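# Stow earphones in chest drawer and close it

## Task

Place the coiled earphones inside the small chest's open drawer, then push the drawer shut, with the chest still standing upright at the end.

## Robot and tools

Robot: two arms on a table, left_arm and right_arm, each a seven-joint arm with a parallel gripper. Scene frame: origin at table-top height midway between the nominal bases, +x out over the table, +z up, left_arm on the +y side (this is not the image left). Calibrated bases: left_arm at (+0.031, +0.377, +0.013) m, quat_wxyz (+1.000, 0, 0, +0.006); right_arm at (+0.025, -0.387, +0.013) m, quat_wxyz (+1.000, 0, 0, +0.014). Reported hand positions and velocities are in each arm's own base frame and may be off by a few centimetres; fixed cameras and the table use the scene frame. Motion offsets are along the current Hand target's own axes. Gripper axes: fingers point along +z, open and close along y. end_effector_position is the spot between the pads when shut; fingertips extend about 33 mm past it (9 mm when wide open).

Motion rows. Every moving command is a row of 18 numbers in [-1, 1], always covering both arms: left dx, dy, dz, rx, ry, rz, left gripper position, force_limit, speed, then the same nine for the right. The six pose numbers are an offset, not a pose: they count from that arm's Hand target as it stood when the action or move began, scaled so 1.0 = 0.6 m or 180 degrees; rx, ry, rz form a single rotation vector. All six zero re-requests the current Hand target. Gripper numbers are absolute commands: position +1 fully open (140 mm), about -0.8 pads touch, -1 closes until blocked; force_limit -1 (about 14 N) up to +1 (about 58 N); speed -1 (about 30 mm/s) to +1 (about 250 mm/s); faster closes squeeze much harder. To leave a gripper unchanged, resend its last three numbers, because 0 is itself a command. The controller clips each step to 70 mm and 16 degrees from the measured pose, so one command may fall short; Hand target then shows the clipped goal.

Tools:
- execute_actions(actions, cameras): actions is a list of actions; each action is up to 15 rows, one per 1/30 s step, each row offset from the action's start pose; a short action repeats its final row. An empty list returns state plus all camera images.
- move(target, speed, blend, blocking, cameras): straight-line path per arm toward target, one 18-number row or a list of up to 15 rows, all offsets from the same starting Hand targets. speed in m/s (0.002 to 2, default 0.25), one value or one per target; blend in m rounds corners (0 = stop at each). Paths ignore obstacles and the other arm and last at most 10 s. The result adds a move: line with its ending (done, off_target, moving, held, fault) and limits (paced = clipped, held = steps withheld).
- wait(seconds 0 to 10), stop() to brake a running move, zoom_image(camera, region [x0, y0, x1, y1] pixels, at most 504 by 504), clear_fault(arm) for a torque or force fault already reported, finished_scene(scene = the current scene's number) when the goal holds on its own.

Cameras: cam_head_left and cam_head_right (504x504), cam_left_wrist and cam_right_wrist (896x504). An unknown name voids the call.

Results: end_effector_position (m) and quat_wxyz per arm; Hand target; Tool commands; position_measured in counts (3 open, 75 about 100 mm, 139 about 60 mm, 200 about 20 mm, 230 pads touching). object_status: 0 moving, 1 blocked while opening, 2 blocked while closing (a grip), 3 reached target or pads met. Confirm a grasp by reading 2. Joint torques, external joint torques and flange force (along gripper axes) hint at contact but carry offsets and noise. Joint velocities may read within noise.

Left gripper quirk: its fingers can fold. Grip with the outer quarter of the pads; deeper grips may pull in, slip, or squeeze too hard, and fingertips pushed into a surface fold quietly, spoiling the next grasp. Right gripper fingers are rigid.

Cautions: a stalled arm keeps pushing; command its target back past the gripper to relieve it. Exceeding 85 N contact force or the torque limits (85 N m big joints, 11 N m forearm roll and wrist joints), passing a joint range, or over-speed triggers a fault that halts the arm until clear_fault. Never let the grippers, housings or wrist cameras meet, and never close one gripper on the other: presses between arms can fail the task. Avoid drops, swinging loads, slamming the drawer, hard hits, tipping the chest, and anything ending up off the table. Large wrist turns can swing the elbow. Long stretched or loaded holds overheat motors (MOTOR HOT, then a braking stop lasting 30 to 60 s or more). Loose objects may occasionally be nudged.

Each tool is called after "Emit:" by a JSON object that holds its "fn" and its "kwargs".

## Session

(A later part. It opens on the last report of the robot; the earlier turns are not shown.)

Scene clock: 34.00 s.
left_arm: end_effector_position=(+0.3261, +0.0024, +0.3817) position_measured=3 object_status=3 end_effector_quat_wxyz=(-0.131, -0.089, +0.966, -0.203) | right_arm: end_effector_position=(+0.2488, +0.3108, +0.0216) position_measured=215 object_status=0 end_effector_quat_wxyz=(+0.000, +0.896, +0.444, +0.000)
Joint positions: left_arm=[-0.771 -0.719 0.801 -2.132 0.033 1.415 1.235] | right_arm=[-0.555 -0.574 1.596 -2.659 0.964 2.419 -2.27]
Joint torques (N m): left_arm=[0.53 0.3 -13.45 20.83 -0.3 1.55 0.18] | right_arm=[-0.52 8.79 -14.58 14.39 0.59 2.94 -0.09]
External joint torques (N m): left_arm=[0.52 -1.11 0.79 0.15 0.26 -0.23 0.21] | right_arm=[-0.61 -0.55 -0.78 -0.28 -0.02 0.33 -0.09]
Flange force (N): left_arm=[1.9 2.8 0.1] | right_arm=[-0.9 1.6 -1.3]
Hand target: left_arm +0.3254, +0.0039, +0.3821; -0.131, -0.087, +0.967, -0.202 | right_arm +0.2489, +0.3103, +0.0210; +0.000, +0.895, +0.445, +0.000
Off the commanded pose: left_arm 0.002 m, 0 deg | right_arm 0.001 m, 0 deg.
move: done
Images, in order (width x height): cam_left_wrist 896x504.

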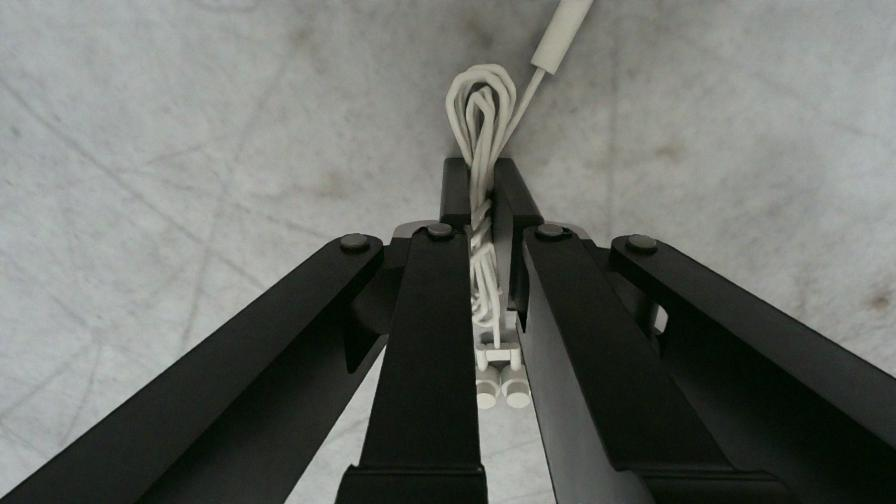

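Emit:
{"fn": "move", "kwargs": {"target": [0,0,0,0,0,0,1,1,1,0,0,-0.333,0,0,0,-1,-0.6,-1], "speed": 0.15, "cameras": ["all"]}}

Emit:
{"fn": "zoom_image", "kwargs": {"camera": "cam_head_left", "region": [180, 140, 400, 360]}}

Emit:
{"fn": "zoom_image", "kwargs": {"camera": "cam_right_wrist", "region": [0, 0, 504, 504]}}

Scene clock: 38.93 s.
left_arm: end_effector_position=(+0.3261, +0.0024, +0.3817) position_measured=3 object_status=3 end_effector_quat_wxyz=(-0.131, -0.089, +0.966, -0.203) | right_arm: end_effector_position=(+0.2491, +0.3108, +0.2200) position_measured=215 object_status=2 end_effector_quat_wxyz=(-0.001, +0.894, +0.448, +0.001)
Joint positions: left_arm=[-0.771 -0.719 0.801 -2.132 0.033 1.415 1.235] | right_arm=[-0.193 -0.82 0.939 -2.492 0.665 1.857 -2.159]
Joint velocities: left_arm=[within noise] | right_arm=[0 0.001 0.002 0.001 -0.001 -0.005 0.001]
Joint torques (N m): left_arm=[0.6 0.33 -13.5 20.8 -0.35 1.57 0.14] | right_arm=[-0.32 1.95 -17.75 21.47 0.9 2.53 0.4]
External joint torques (N m): left_arm=[0.65 -1.19 0.76 0.23 0.21 -0.2 0.17] | right_arm=[-0.36 -1.49 -1.03 1.19 -0.01 -0.1 0.4]
Flange force (N): left_arm=[2.3 2.8 0.1] | right_arm=[-2.2 -1.3 -5.1]
Hand target: left_arm +0.3254, +0.0039, +0.3821; -0.131, -0.087, +0.967, -0.202 | right_arm +0.2490, +0.3101, +0.2208; +0.000, +0.895, +0.445, +0.000
Off the commanded pose: left_arm 0.002 m, 0 deg | right_arm 0.001 m, 0 deg.
move: done

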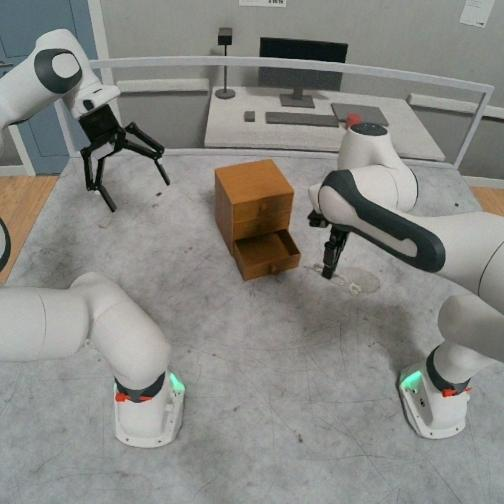

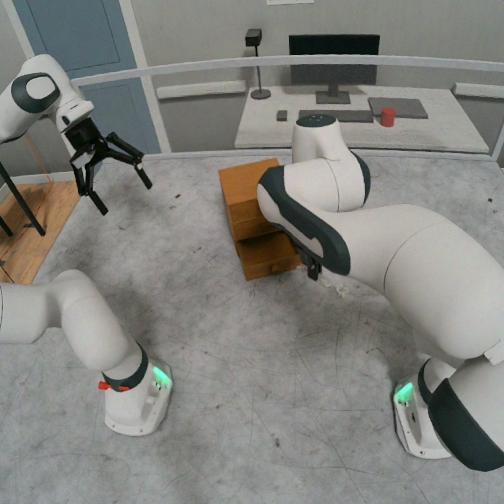

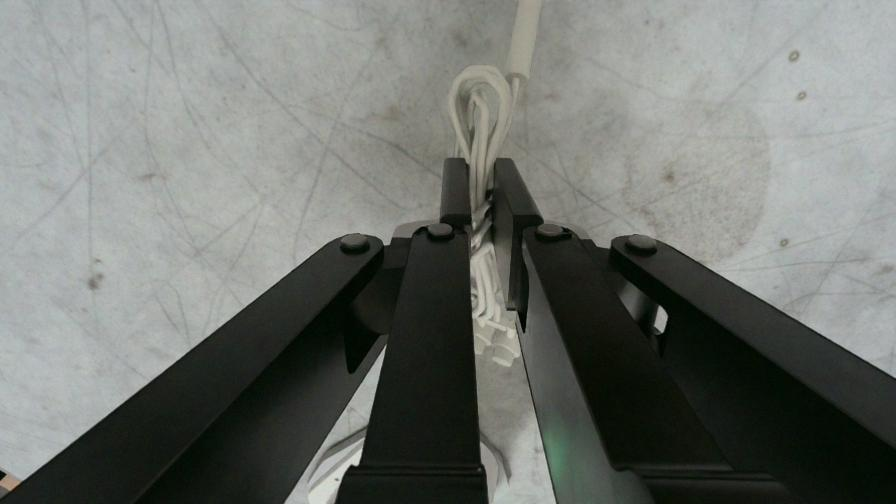

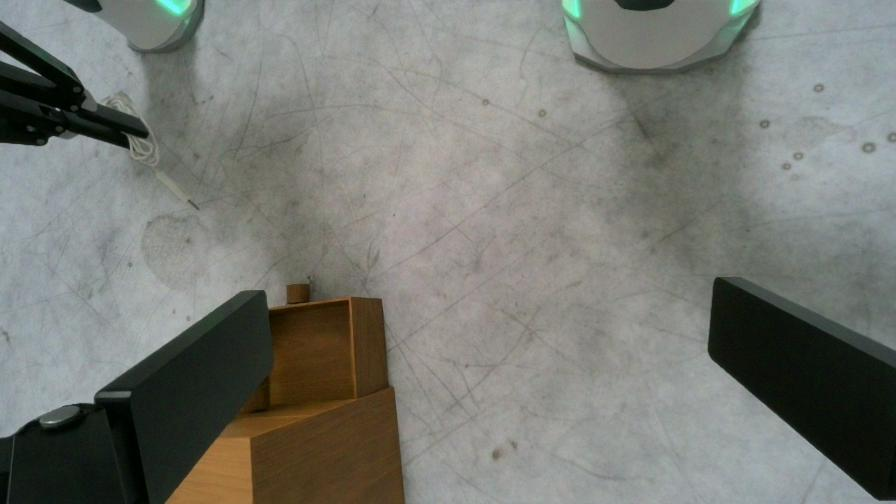

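Scaled by 2.291 from the camera's 504x504 image, which has a finer 720x720 frame.

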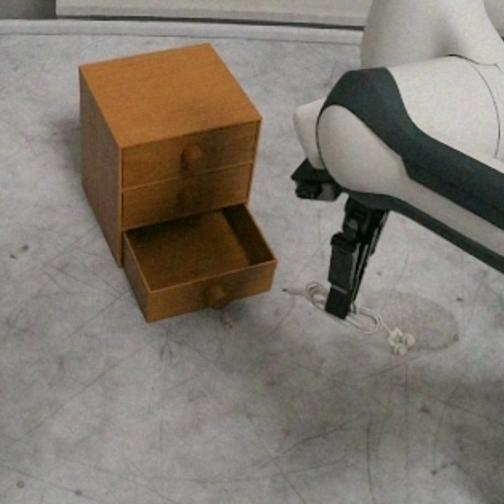

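Scaled by 1.000.

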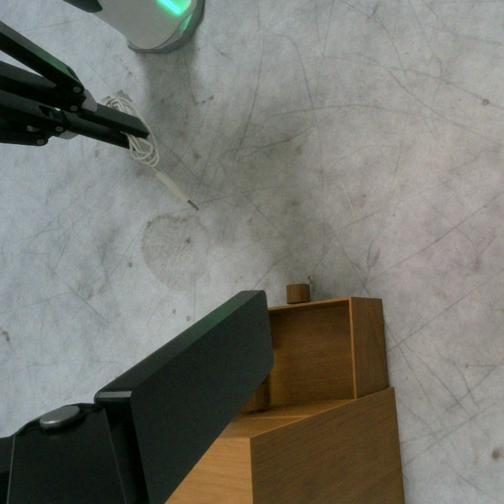

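Emit:
{"fn": "move", "kwargs": {"target": [0,0,0,0,0,0,1,1,1,0.196,0.0755,0.007,0.0766,0.1533,0.6916,-1,-0.6,-1], "speed": 0.45, "cameras": ["all"]}}

Emit:
{"fn": "zoom_image", "kwargs": {"camera": "cam_head_left", "region": [180, 140, 400, 360]}}

Scene clock: 46.10 s.
left_arm: end_effector_position=(+0.3261, +0.0024, +0.3817) position_measured=3 object_status=3 end_effector_quat_wxyz=(-0.131, -0.089, +0.966, -0.203) | right_arm: end_effector_position=(+0.3564, +0.3773, +0.2176) position_measured=215 object_status=2 end_effector_quat_wxyz=(-0.175, +0.781, -0.585, +0.130)
Joint positions: left_arm=[-0.771 -0.719 0.801 -2.132 0.033 1.415 1.235] | right_arm=[-0.572 -1.517 1.218 -2.473 1.358 1.826 -0.229]
Joint velocities: left_arm=[within noise] | right_arm=[-0.001 -0.001 0 0 0 0 0.005]
Joint torques (N m): left_arm=[0.53 0.34 -13.43 20.87 -0.36 1.55 0.1] | right_arm=[-0.56 16.84 -27.84 7.61 0.67 3.32 0.14]
External joint torques (N m): left_arm=[0.64 -1.26 0.89 0.29 0.21 -0.23 0.13] | right_arm=[-0.52 -2.08 -0.86 1.22 -0.25 -0.12 0.19]
Flange force (N): left_arm=[2.2 2.9 -0.2] | right_arm=[-2.6 -2.1 -2.5]
Hand target: left_arm +0.3254, +0.0039, +0.3821; -0.131, -0.087, +0.967, -0.202 | right_arm +0.3560, +0.3765, +0.2166; -0.173, +0.780, -0.588, +0.130
Off the commanded pose: left_arm 0.002 m, 0 deg | right_arm 0.001 m, 0 deg.
move: done; limits=paced

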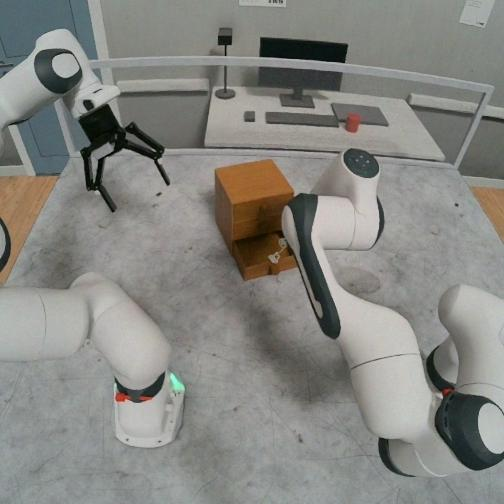

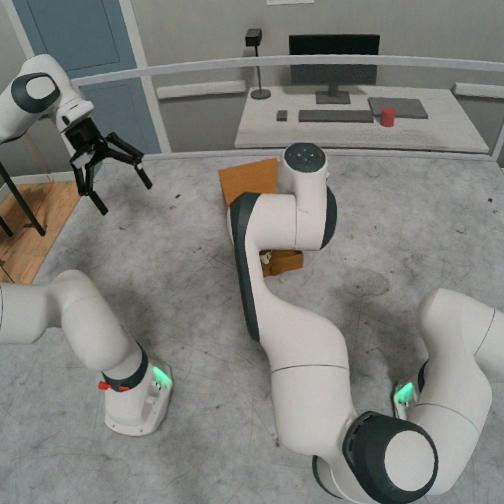

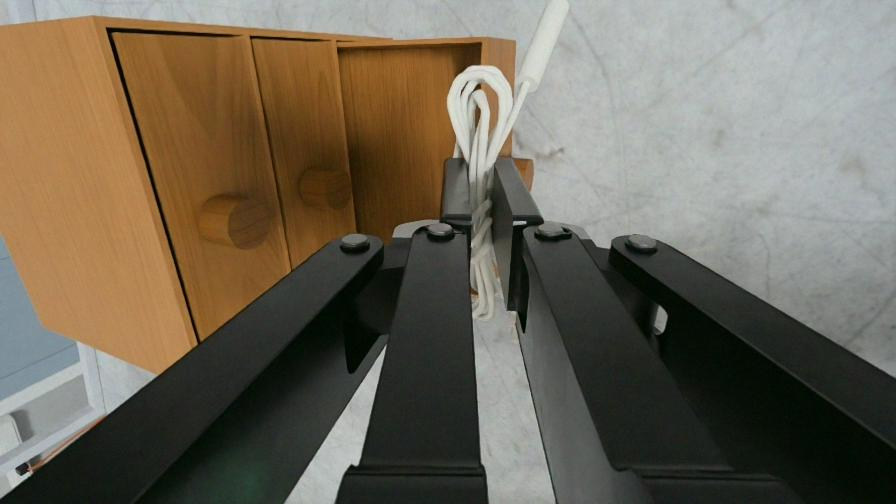

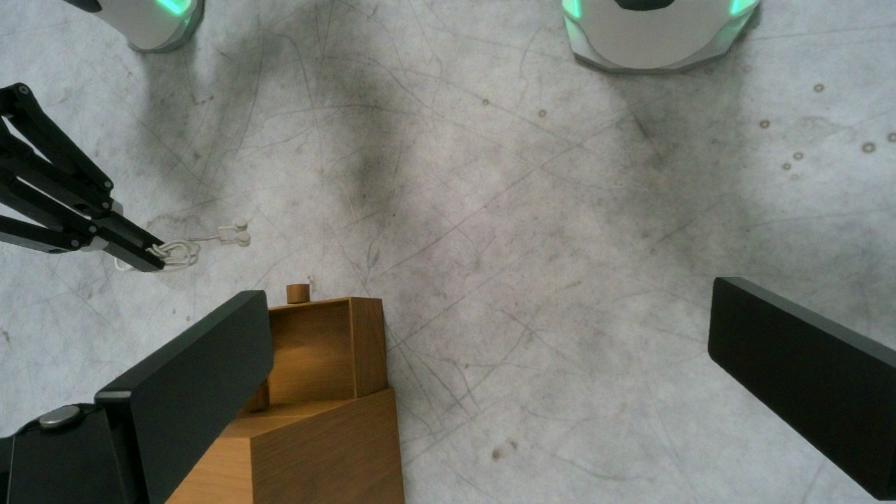

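Scaled by 2.291 from the camera's 504x504 image, which has a finer 720x720 frame.

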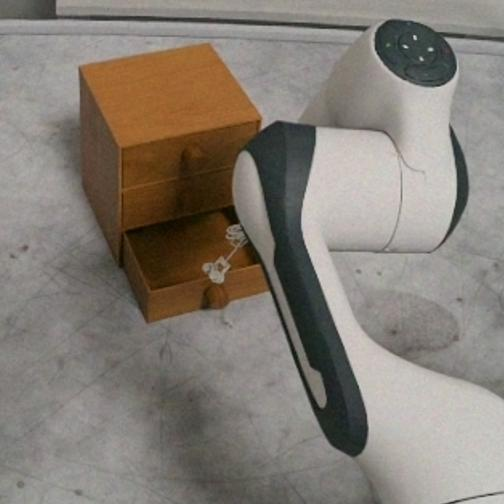

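Emit:
{"fn": "move", "kwargs": {"target": [0,0,0,0,0,0,1,1,1,-0.0517,-0.045,0.133,0,0,0.055,-1,-0.6,-1], "speed": 0.15, "cameras": ["all"]}}

Emit:
{"fn": "zoom_image", "kwargs": {"camera": "cam_head_left", "region": [200, 180, 340, 320]}}

Emit:
{"fn": "zoom_image", "kwargs": {"camera": "cam_right_wrist", "region": [50, 150, 450, 450]}}

Scene clock: 51.73 s.
left_arm: end_effector_position=(+0.3261, +0.0024, +0.3817) position_measured=3 object_status=3 end_effector_quat_wxyz=(-0.131, -0.089, +0.966, -0.203) | right_arm: end_effector_position=(+0.4023, +0.4216, +0.1557) position_measured=215 object_status=2 end_effector_quat_wxyz=(-0.182, +0.728, -0.651, +0.114)
Joint positions: left_arm=[-0.771 -0.719 0.801 -2.132 0.033 1.415 1.235] | right_arm=[-0.733 -1.534 1.399 -2.324 1.516 1.894 -0.048]
Joint velocities: left_arm=[within noise] | right_arm=[-0.001 0 -0.001 0.001 0 0 0.006]
Joint torques (N m): left_arm=[0.52 0.27 -13.44 20.81 -0.32 1.56 0.17] | right_arm=[-0.61 20.17 -30.91 4.07 1.16 3.81 0.27]
External joint torques (N m): left_arm=[0.56 -1.24 0.84 0.2 0.24 -0.21 0.2] | right_arm=[-0.69 -2.39 -0.6 1.11 0.26 0.38 0.31]
Flange force (N): left_arm=[2.1 2.9 0.1] | right_arm=[-3.6 -2.5 1.7]
Hand target: left_arm +0.3254, +0.0039, +0.3821; -0.131, -0.087, +0.967, -0.202 | right_arm +0.4034, +0.4224, +0.1557; -0.184, +0.726, -0.653, +0.114
Off the commanded pose: left_arm 0.002 m, 0 deg | right_arm 0.001 m, 0 deg.
move: done

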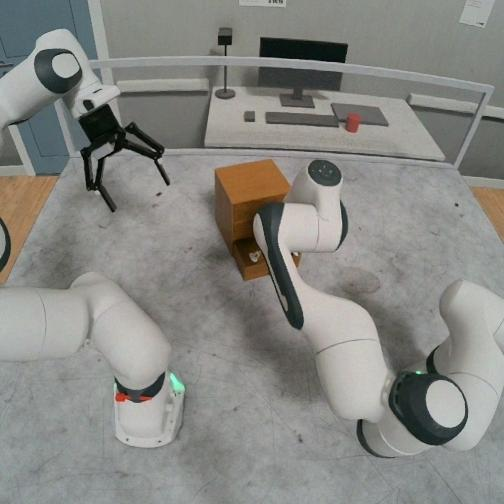

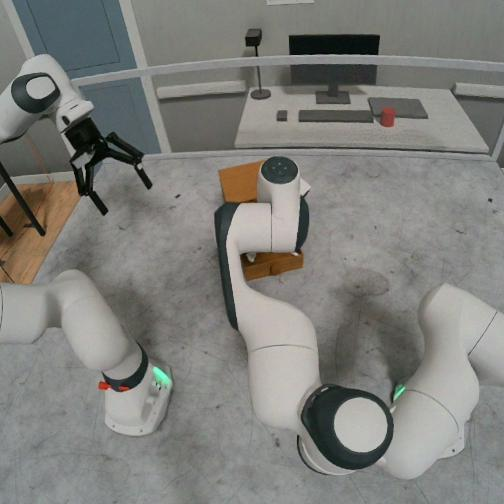

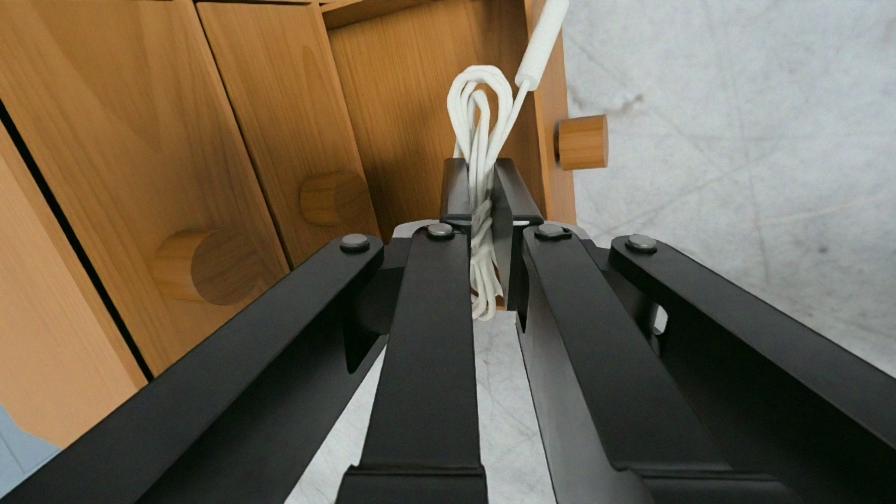

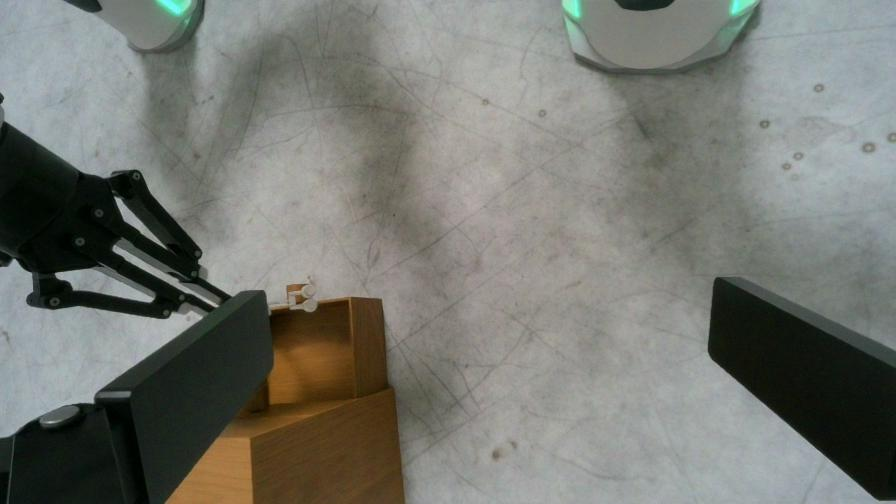

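Scaled by 3.600 from the camera's 504x504 image, which has a finer 720x720 frame.

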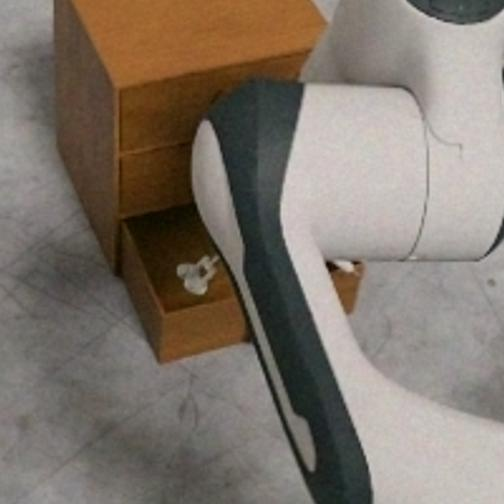

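Scaled by 1.260 from the camera's 896x504 image, which has a finer 1280x720 frame.

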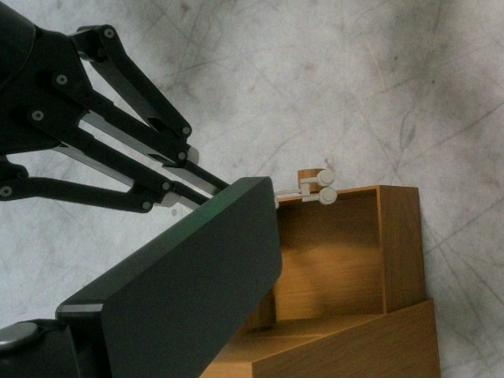

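Emit:
{"fn": "move", "kwargs": {"target": [[0,0,0,0,0,0,1,1,1,-0.0133,-0.0133,0.06,0,0,0,-1,-0.6,-1],[0,0,0,0,0,0,1,1,1,-0.0133,-0.0133,0.18,0,0,0,-1,-0.6,-1]], "speed": [0.12,0.08], "blend": 0.02, "cameras": ["all"]}}

Emit:
{"fn": "zoom_image", "kwargs": {"camera": "cam_head_left", "region": [200, 180, 340, 320]}}

Emit:
{"fn": "zoom_image", "kwargs": {"camera": "cam_right_wrist", "region": [50, 150, 450, 450]}}

Scene clock: 55.60 s.
left_arm: end_effector_position=(+0.3261, +0.0024, +0.3817) position_measured=3 object_status=3 end_effector_quat_wxyz=(-0.131, -0.089, +0.966, -0.203) | right_arm: end_effector_position=(+0.4523, +0.4429, +0.0617) position_measured=215 object_status=2 end_effector_quat_wxyz=(-0.182, +0.725, -0.655, +0.113)
Joint positions: left_arm=[-0.771 -0.719 0.801 -2.132 0.033 1.415 1.235] | right_arm=[-0.892 -1.602 1.6 -2.185 1.711 1.998 -0.058]
Joint torques (N m): left_arm=[0.53 0.3 -13.44 20.78 -0.33 1.56 0.16] | right_arm=[-0.61 23.46 -32.99 0.02 1.16 3.86 -0.17]
External joint torques (N m): left_arm=[0.53 -1.11 0.79 0.12 0.23 -0.23 0.19] | right_arm=[-0.61 -2.56 -0.89 1.06 0.28 0.44 -0.12]
Flange force (N): left_arm=[2.0 2.8 0.2] | right_arm=[-2.9 -3.7 3.4]
Hand target: left_arm +0.3254, +0.0039, +0.3821; -0.131, -0.087, +0.967, -0.202 | right_arm +0.4535, +0.4436, +0.0617; -0.184, +0.726, -0.653, +0.114
Off the commanded pose: left_arm 0.002 m, 0 deg | right_arm 0.001 m, 0 deg.
move: done; blend cut to 0.0189 m at target 1

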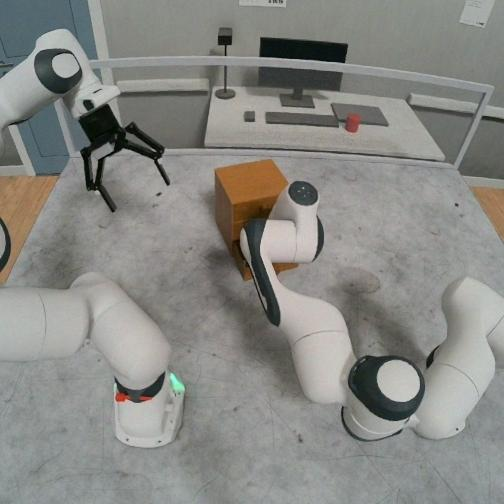

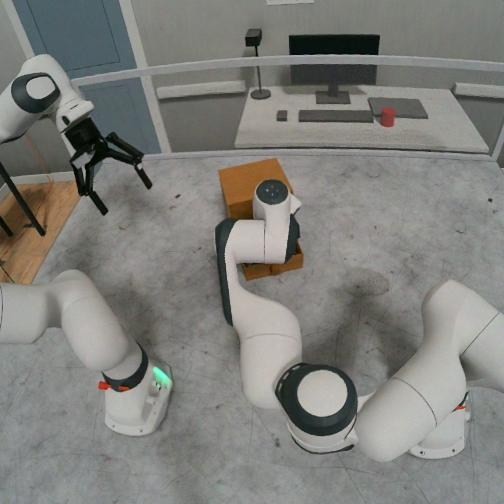

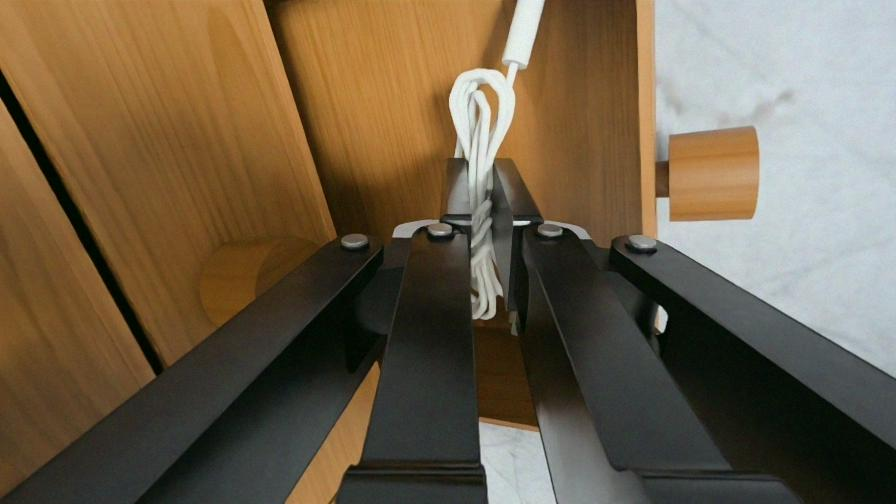

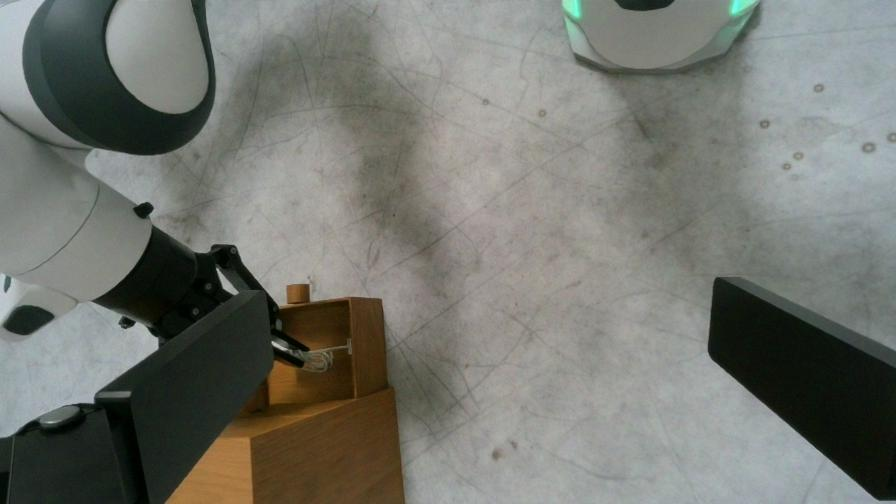

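Scaled by 3.600 from the camera's 504x504 image, which has a finer 720x720 frame.

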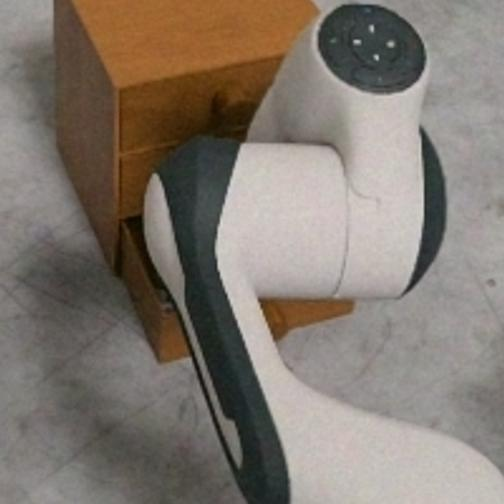

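Scaled by 1.260 from the camera's 896x504 image, which has a finer 1280x720 frame.

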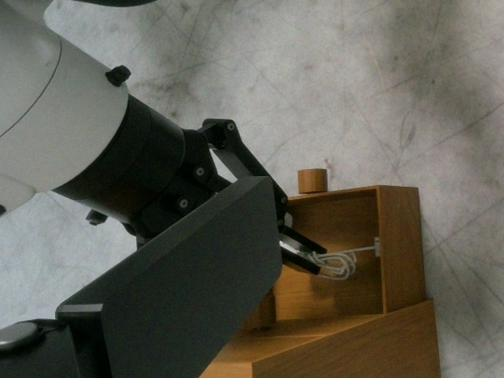

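Emit:
{"fn": "move", "kwargs": {"target": [[0,0,0,0,0,0,1,1,1,0.0117,0,0.0267,0,0,0,-1,-0.6,-1]], "speed": 0.04, "cameras": ["cam_left_wrist","cam_right_wrist"]}}

Emit:
{"fn": "zoom_image", "kwargs": {"camera": "cam_right_wrist", "region": [250, 260, 400, 420]}}

Scene clock: 57.13 s.
left_arm: end_effector_position=(+0.3261, +0.0024, +0.3817) position_measured=3 object_status=3 end_effector_quat_wxyz=(-0.131, -0.089, +0.966, -0.203) | right_arm: end_effector_position=(+0.4599, +0.4380, +0.0470) position_measured=215 object_status=2 end_effector_quat_wxyz=(-0.183, +0.724, -0.655, +0.113)
Joint positions: left_arm=[-0.771 -0.719 0.801 -2.132 0.033 1.415 1.235] | right_arm=[-0.911 -1.617 1.627 -2.179 1.747 2.011 -0.075]
Joint velocities: left_arm=[within noise] | right_arm=[0 -0.001 0 -0.001 0.002 0 -0.005]
Joint torques (N m): left_arm=[0.61 0.33 -13.42 20.82 -0.36 1.56 0.15] | right_arm=[-0.52 23.63 -32.79 -0.57 1.11 3.81 -0.19]
External joint torques (N m): left_arm=[0.65 -1.14 0.89 0.17 0.2 -0.22 0.18] | right_arm=[-0.64 -2.43 -0.74 0.95 0.23 0.41 -0.15]
Flange force (N): left_arm=[2.0 2.9 0.1] | right_arm=[-2.6 -3.7 3.7]
Hand target: left_arm +0.3254, +0.0039, +0.3821; -0.131, -0.087, +0.967, -0.202 | right_arm +0.4609, +0.4386, +0.0467; -0.184, +0.726, -0.653, +0.114
Off the commanded pose: left_arm 0.002 m, 0 deg | right_arm 0.001 m, 0 deg.
move: done
Images, in order (width x height): cam_left_wrist 896x504, cam_right_wrist 896x504.

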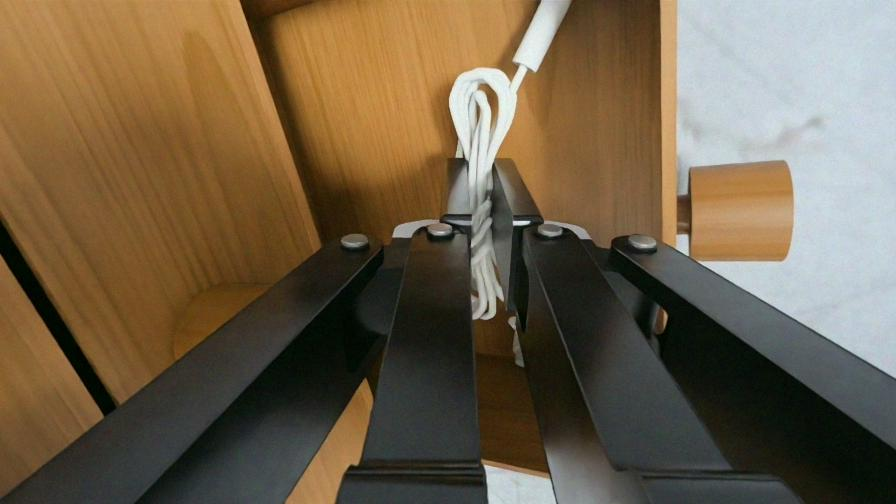

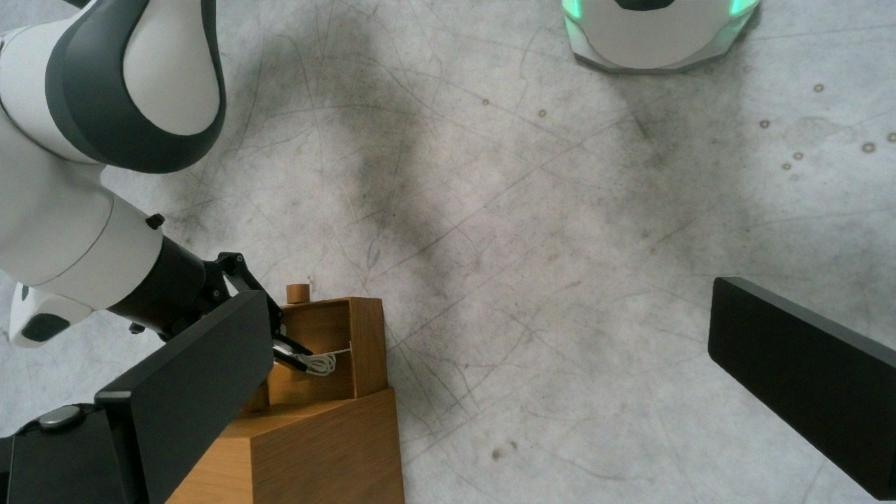

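Scaled by 3.150 from the camera's 896x504 image, which has a finer 1280x720 frame.

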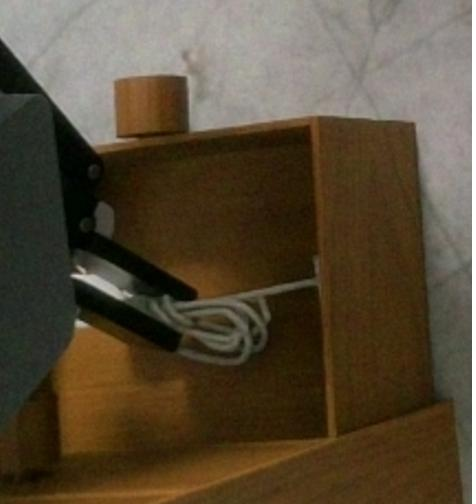

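Emit:
{"fn": "execute_actions", "kwargs": {"actions": [[[0,0,0,0,0,0,1,1,1,0,0,0,0,0,0,-0.3,-0.6,-1]],[[0,0,0,0,0,0,1,1,1,0,0,0,0,0,0,-0.3,-0.6,-1]]], "cameras": ["cam_left_wrist"]}}

Scene clock: 58.63 s.
left_arm: end_effector_position=(+0.3261, +0.0024, +0.3817) position_measured=3 object_status=3 end_effector_quat_wxyz=(-0.131, -0.089, +0.966, -0.203) | right_arm: end_effector_position=(+0.4600, +0.4380, +0.0470) position_measured=167 object_status=0 end_effector_quat_wxyz=(-0.183, +0.725, -0.655, +0.114)
Joint positions: left_arm=[-0.771 -0.719 0.801 -2.132 0.033 1.415 1.235] | right_arm=[-0.911 -1.618 1.627 -2.179 1.747 2.012 -0.076]
Joint torques (N m): left_arm=[0.53 0.32 -13.44 20.87 -0.32 1.56 0.14] | right_arm=[-0.43 23.55 -32.88 -0.63 1.18 3.69 -0.17]
External joint torques (N m): left_arm=[0.57 -1.15 0.85 0.21 0.24 -0.23 0.17] | right_arm=[-0.44 -2.54 -0.74 1.02 0.29 0.27 -0.13]
External joint torques at the end of the 1st action: left_arm=[0.51 -1.07 0.76 0.13 0.23 -0.22 0.14] | right_arm=[-0.51 -2.44 -0.76 0.99 0.24 0.29 -0.14]
Flange force (N): left_arm=[1.9 2.9 0.0] | right_arm=[-2.7 -3.3 3.5]
Flange force at the end of the 1st action (N): left_arm=[1.9 2.6 0.2] | right_arm=[-2.6 -3.5 3.4]
Hand target: left_arm +0.3254, +0.0039, +0.3821; -0.131, -0.087, +0.967, -0.202 | right_arm +0.4609, +0.4386, +0.0467; -0.184, +0.726, -0.653, +0.114
Off the commanded pose: left_arm 0.002 m, 0 deg | right_arm 0.001 m, 0 deg.
Images, in order (width x height): cam_left_wrist 896x504.

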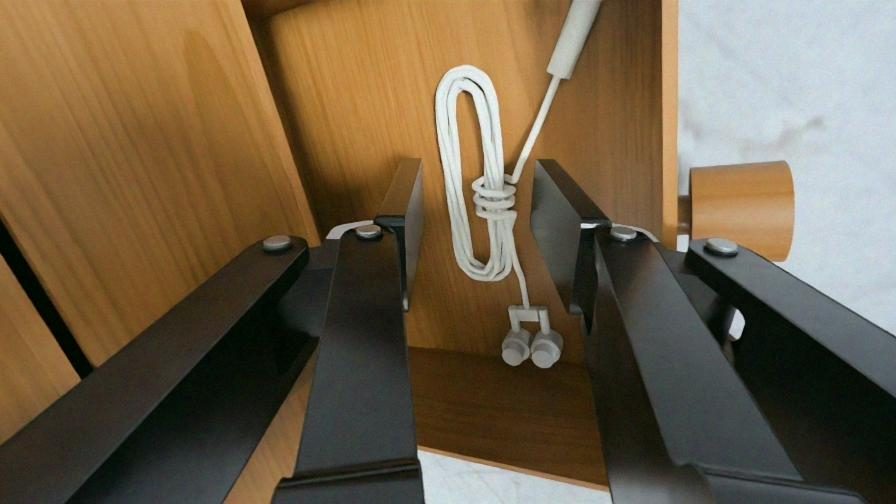

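Emit:
{"fn": "move", "kwargs": {"target": [[0,0,0,0,0,0,1,1,1,0,0,-0.26,0,0,0,-0.3,-0.6,-1],[0,0,0,0,0,0,1,1,1,0.0247,0.14,-0.287,0,0,-0.055,-1,-0.6,0]], "speed": [0.12,0.2], "blend": 0.03, "cameras": ["all"]}}

Emit:
{"fn": "zoom_image", "kwargs": {"camera": "cam_right_wrist", "region": [250, 260, 400, 420]}}

Emit:
{"fn": "zoom_image", "kwargs": {"camera": "cam_head_left", "region": [200, 180, 340, 320]}}

Scene clock: 64.10 s.
left_arm: end_effector_position=(+0.3261, +0.0024, +0.3817) position_measured=3 object_status=3 end_effector_quat_wxyz=(-0.131, -0.089, +0.966, -0.203) | right_arm: end_effector_position=(+0.3170, +0.3986, +0.1679) position_measured=233 object_status=3 end_effector_quat_wxyz=(-0.175, +0.778, -0.590, +0.128)
Joint positions: left_arm=[-0.771 -0.719 0.801 -2.132 0.033 1.415 1.235] | right_arm=[-0.443 -1.586 1.334 -2.526 1.443 1.857 -0.117]
Joint torques (N m): left_arm=[0.57 0.3 -13.46 20.85 -0.34 1.54 0.12] | right_arm=[0.36 16.64 -27.5 3.7 0.62 3.55 -0.15]
External joint torques (N m): left_arm=[0.62 -1.19 0.86 0.21 0.23 -0.24 0.15] | right_arm=[0.35 -1.75 -0.4 0.14 -0.22 0.09 -0.11]
Flange force (N): left_arm=[2.1 2.9 0.0] | right_arm=[-0.1 2.1 -1.6]
Hand target: left_arm +0.3254, +0.0039, +0.3821; -0.131, -0.087, +0.967, -0.202 | right_arm +0.3167, +0.3970, +0.1667; -0.173, +0.780, -0.588, +0.130
Off the commanded pose: left_arm 0.002 m, 0 deg | right_arm 0.002 m, 0 deg.
move: done

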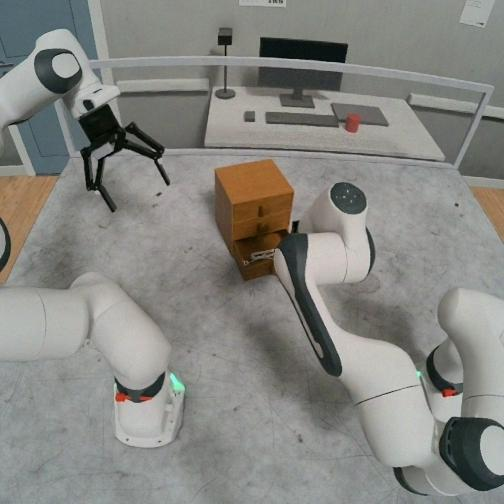

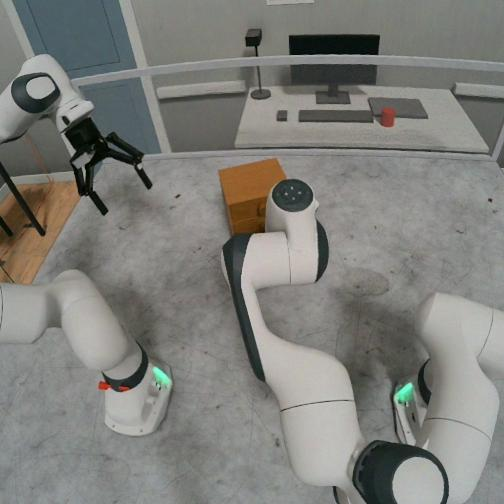

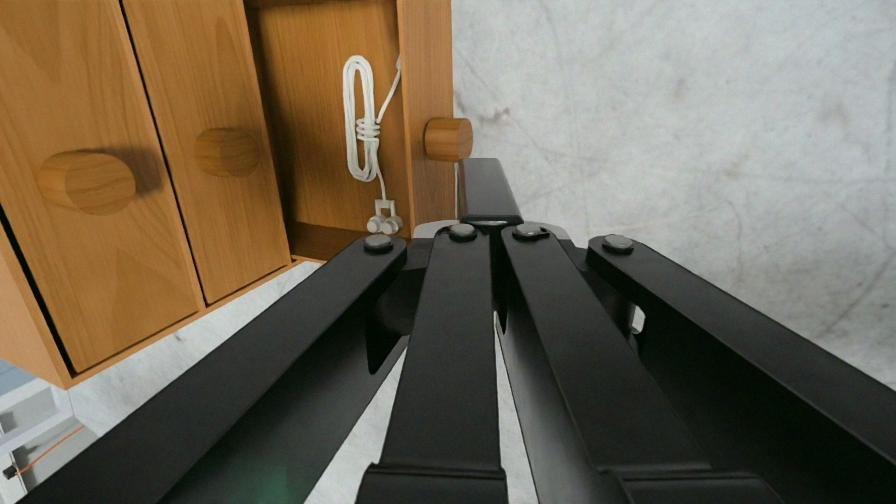

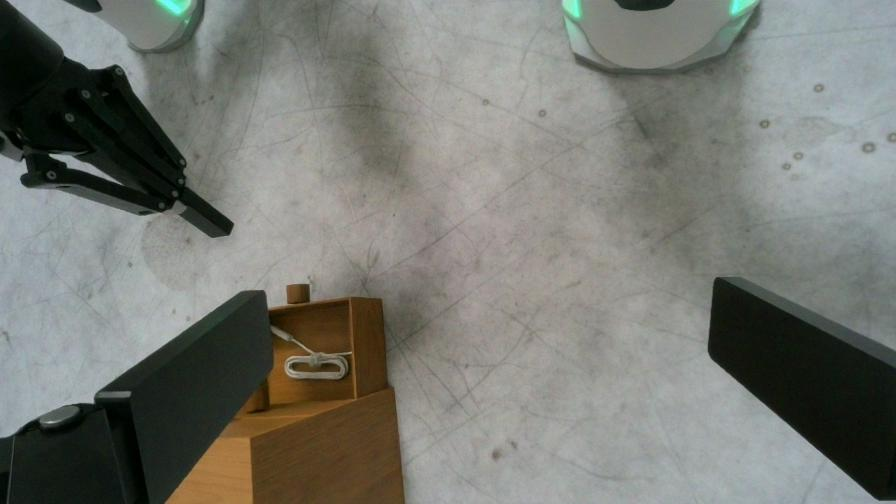

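Scaled by 3.150 from the camera's 896x504 image, which has a finer 1280x720 frame.

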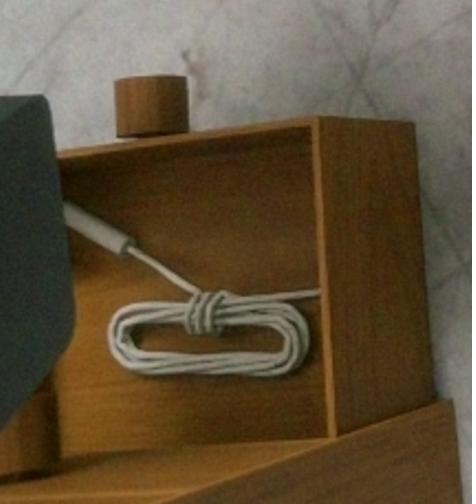

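Scaled by 3.600 from the camera's 504x504 image, which has a finer 720x720 frame.

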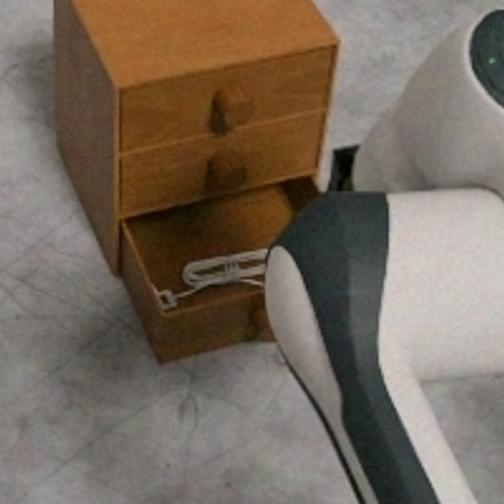

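Emit:
{"fn": "move", "kwargs": {"target": [[0,0,0,0,0,0,1,1,1,-0.005,0.0845,0.1812,0,0,0,-1,-0.6,0],[0,0,0,0,0,0,1,1,1,-0.005,-0.1118,0.2727,0,0,0,-1,-0.6,0]], "speed": [0.2,0.07], "blend": 0.01, "cameras": ["all"]}}

Emit:
{"fn": "zoom_image", "kwargs": {"camera": "cam_head_left", "region": [200, 180, 340, 320]}}

Scene clock: 68.97 s.
left_arm: end_effector_position=(+0.3261, +0.0024, +0.3817) position_measured=3 object_status=3 end_effector_quat_wxyz=(-0.131, -0.089, +0.966, -0.203) | right_arm: end_effector_position=(+0.4401, +0.4344, +0.0460) position_measured=233 object_status=3 end_effector_quat_wxyz=(-0.172, +0.778, -0.590, +0.130)
Joint positions: left_arm=[-0.771 -0.719 0.801 -2.132 0.033 1.415 1.235] | right_arm=[-0.844 -1.663 1.618 -2.232 1.769 1.975 -0.227]
Joint velocities: left_arm=[within noise] | right_arm=[0 -0.001 0.001 0.001 0 0 -0.007]
Joint torques (N m): left_arm=[0.56 0.35 -13.53 20.85 -0.33 1.55 0.18] | right_arm=[-0.59 22.77 -32.48 -1.47 1.06 3.57 -0.24]
External joint torques (N m): left_arm=[0.55 -1.13 0.7 0.21 0.22 -0.23 0.21] | right_arm=[-0.54 -1.91 -0.91 1.3 0.18 0.12 -0.2]
Flange force (N): left_arm=[2.1 2.7 0.0] | right_arm=[-2.4 -5.2 2.8]
Hand target: left_arm +0.3254, +0.0039, +0.3821; -0.131, -0.087, +0.967, -0.202 | right_arm +0.4407, +0.4357, +0.0468; -0.173, +0.780, -0.588, +0.130
Off the commanded pose: left_arm 0.002 m, 0 deg | right_arm 0.002 m, 0 deg.
move: done

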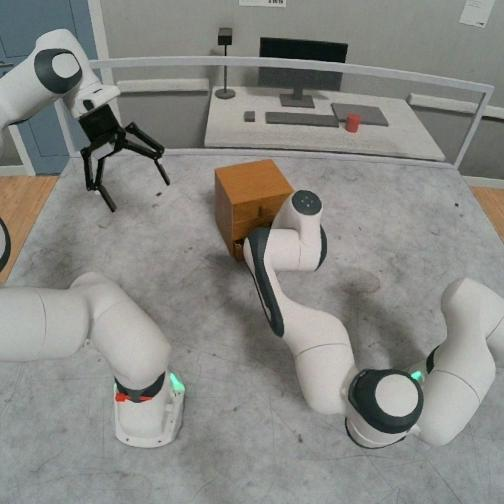

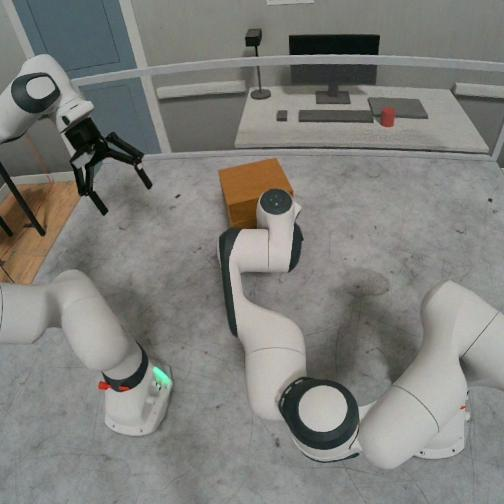

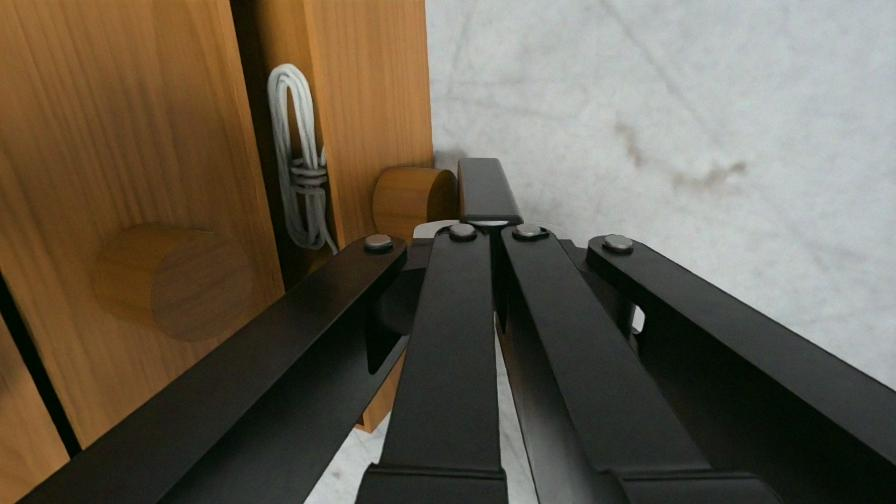

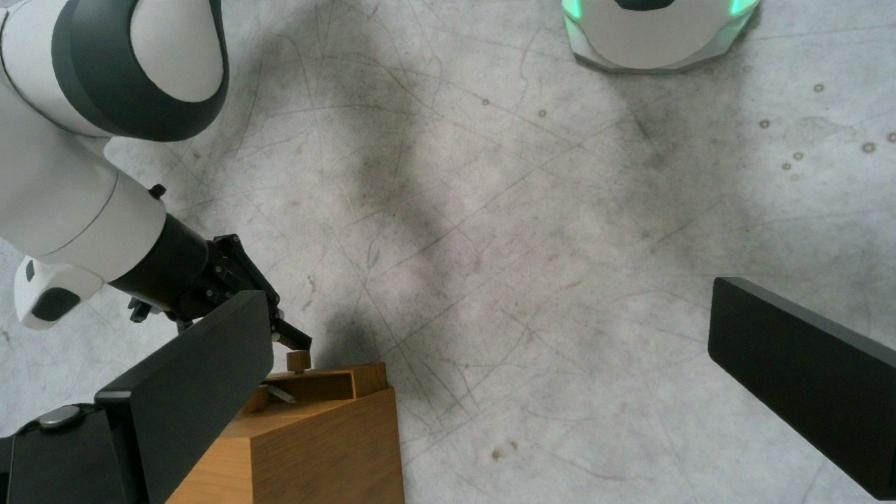

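Scaled by 3.600 from the camera's 504x504 image, which has a finer 720x720 frame.

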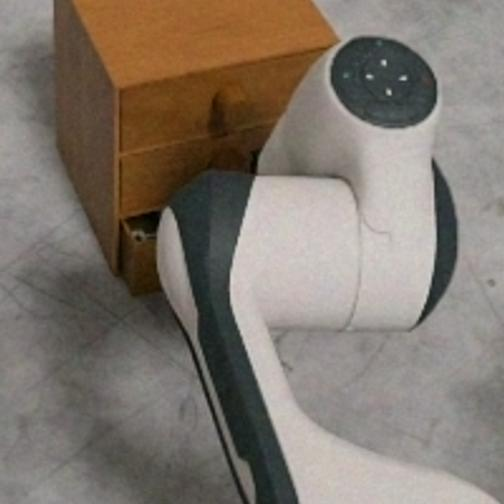

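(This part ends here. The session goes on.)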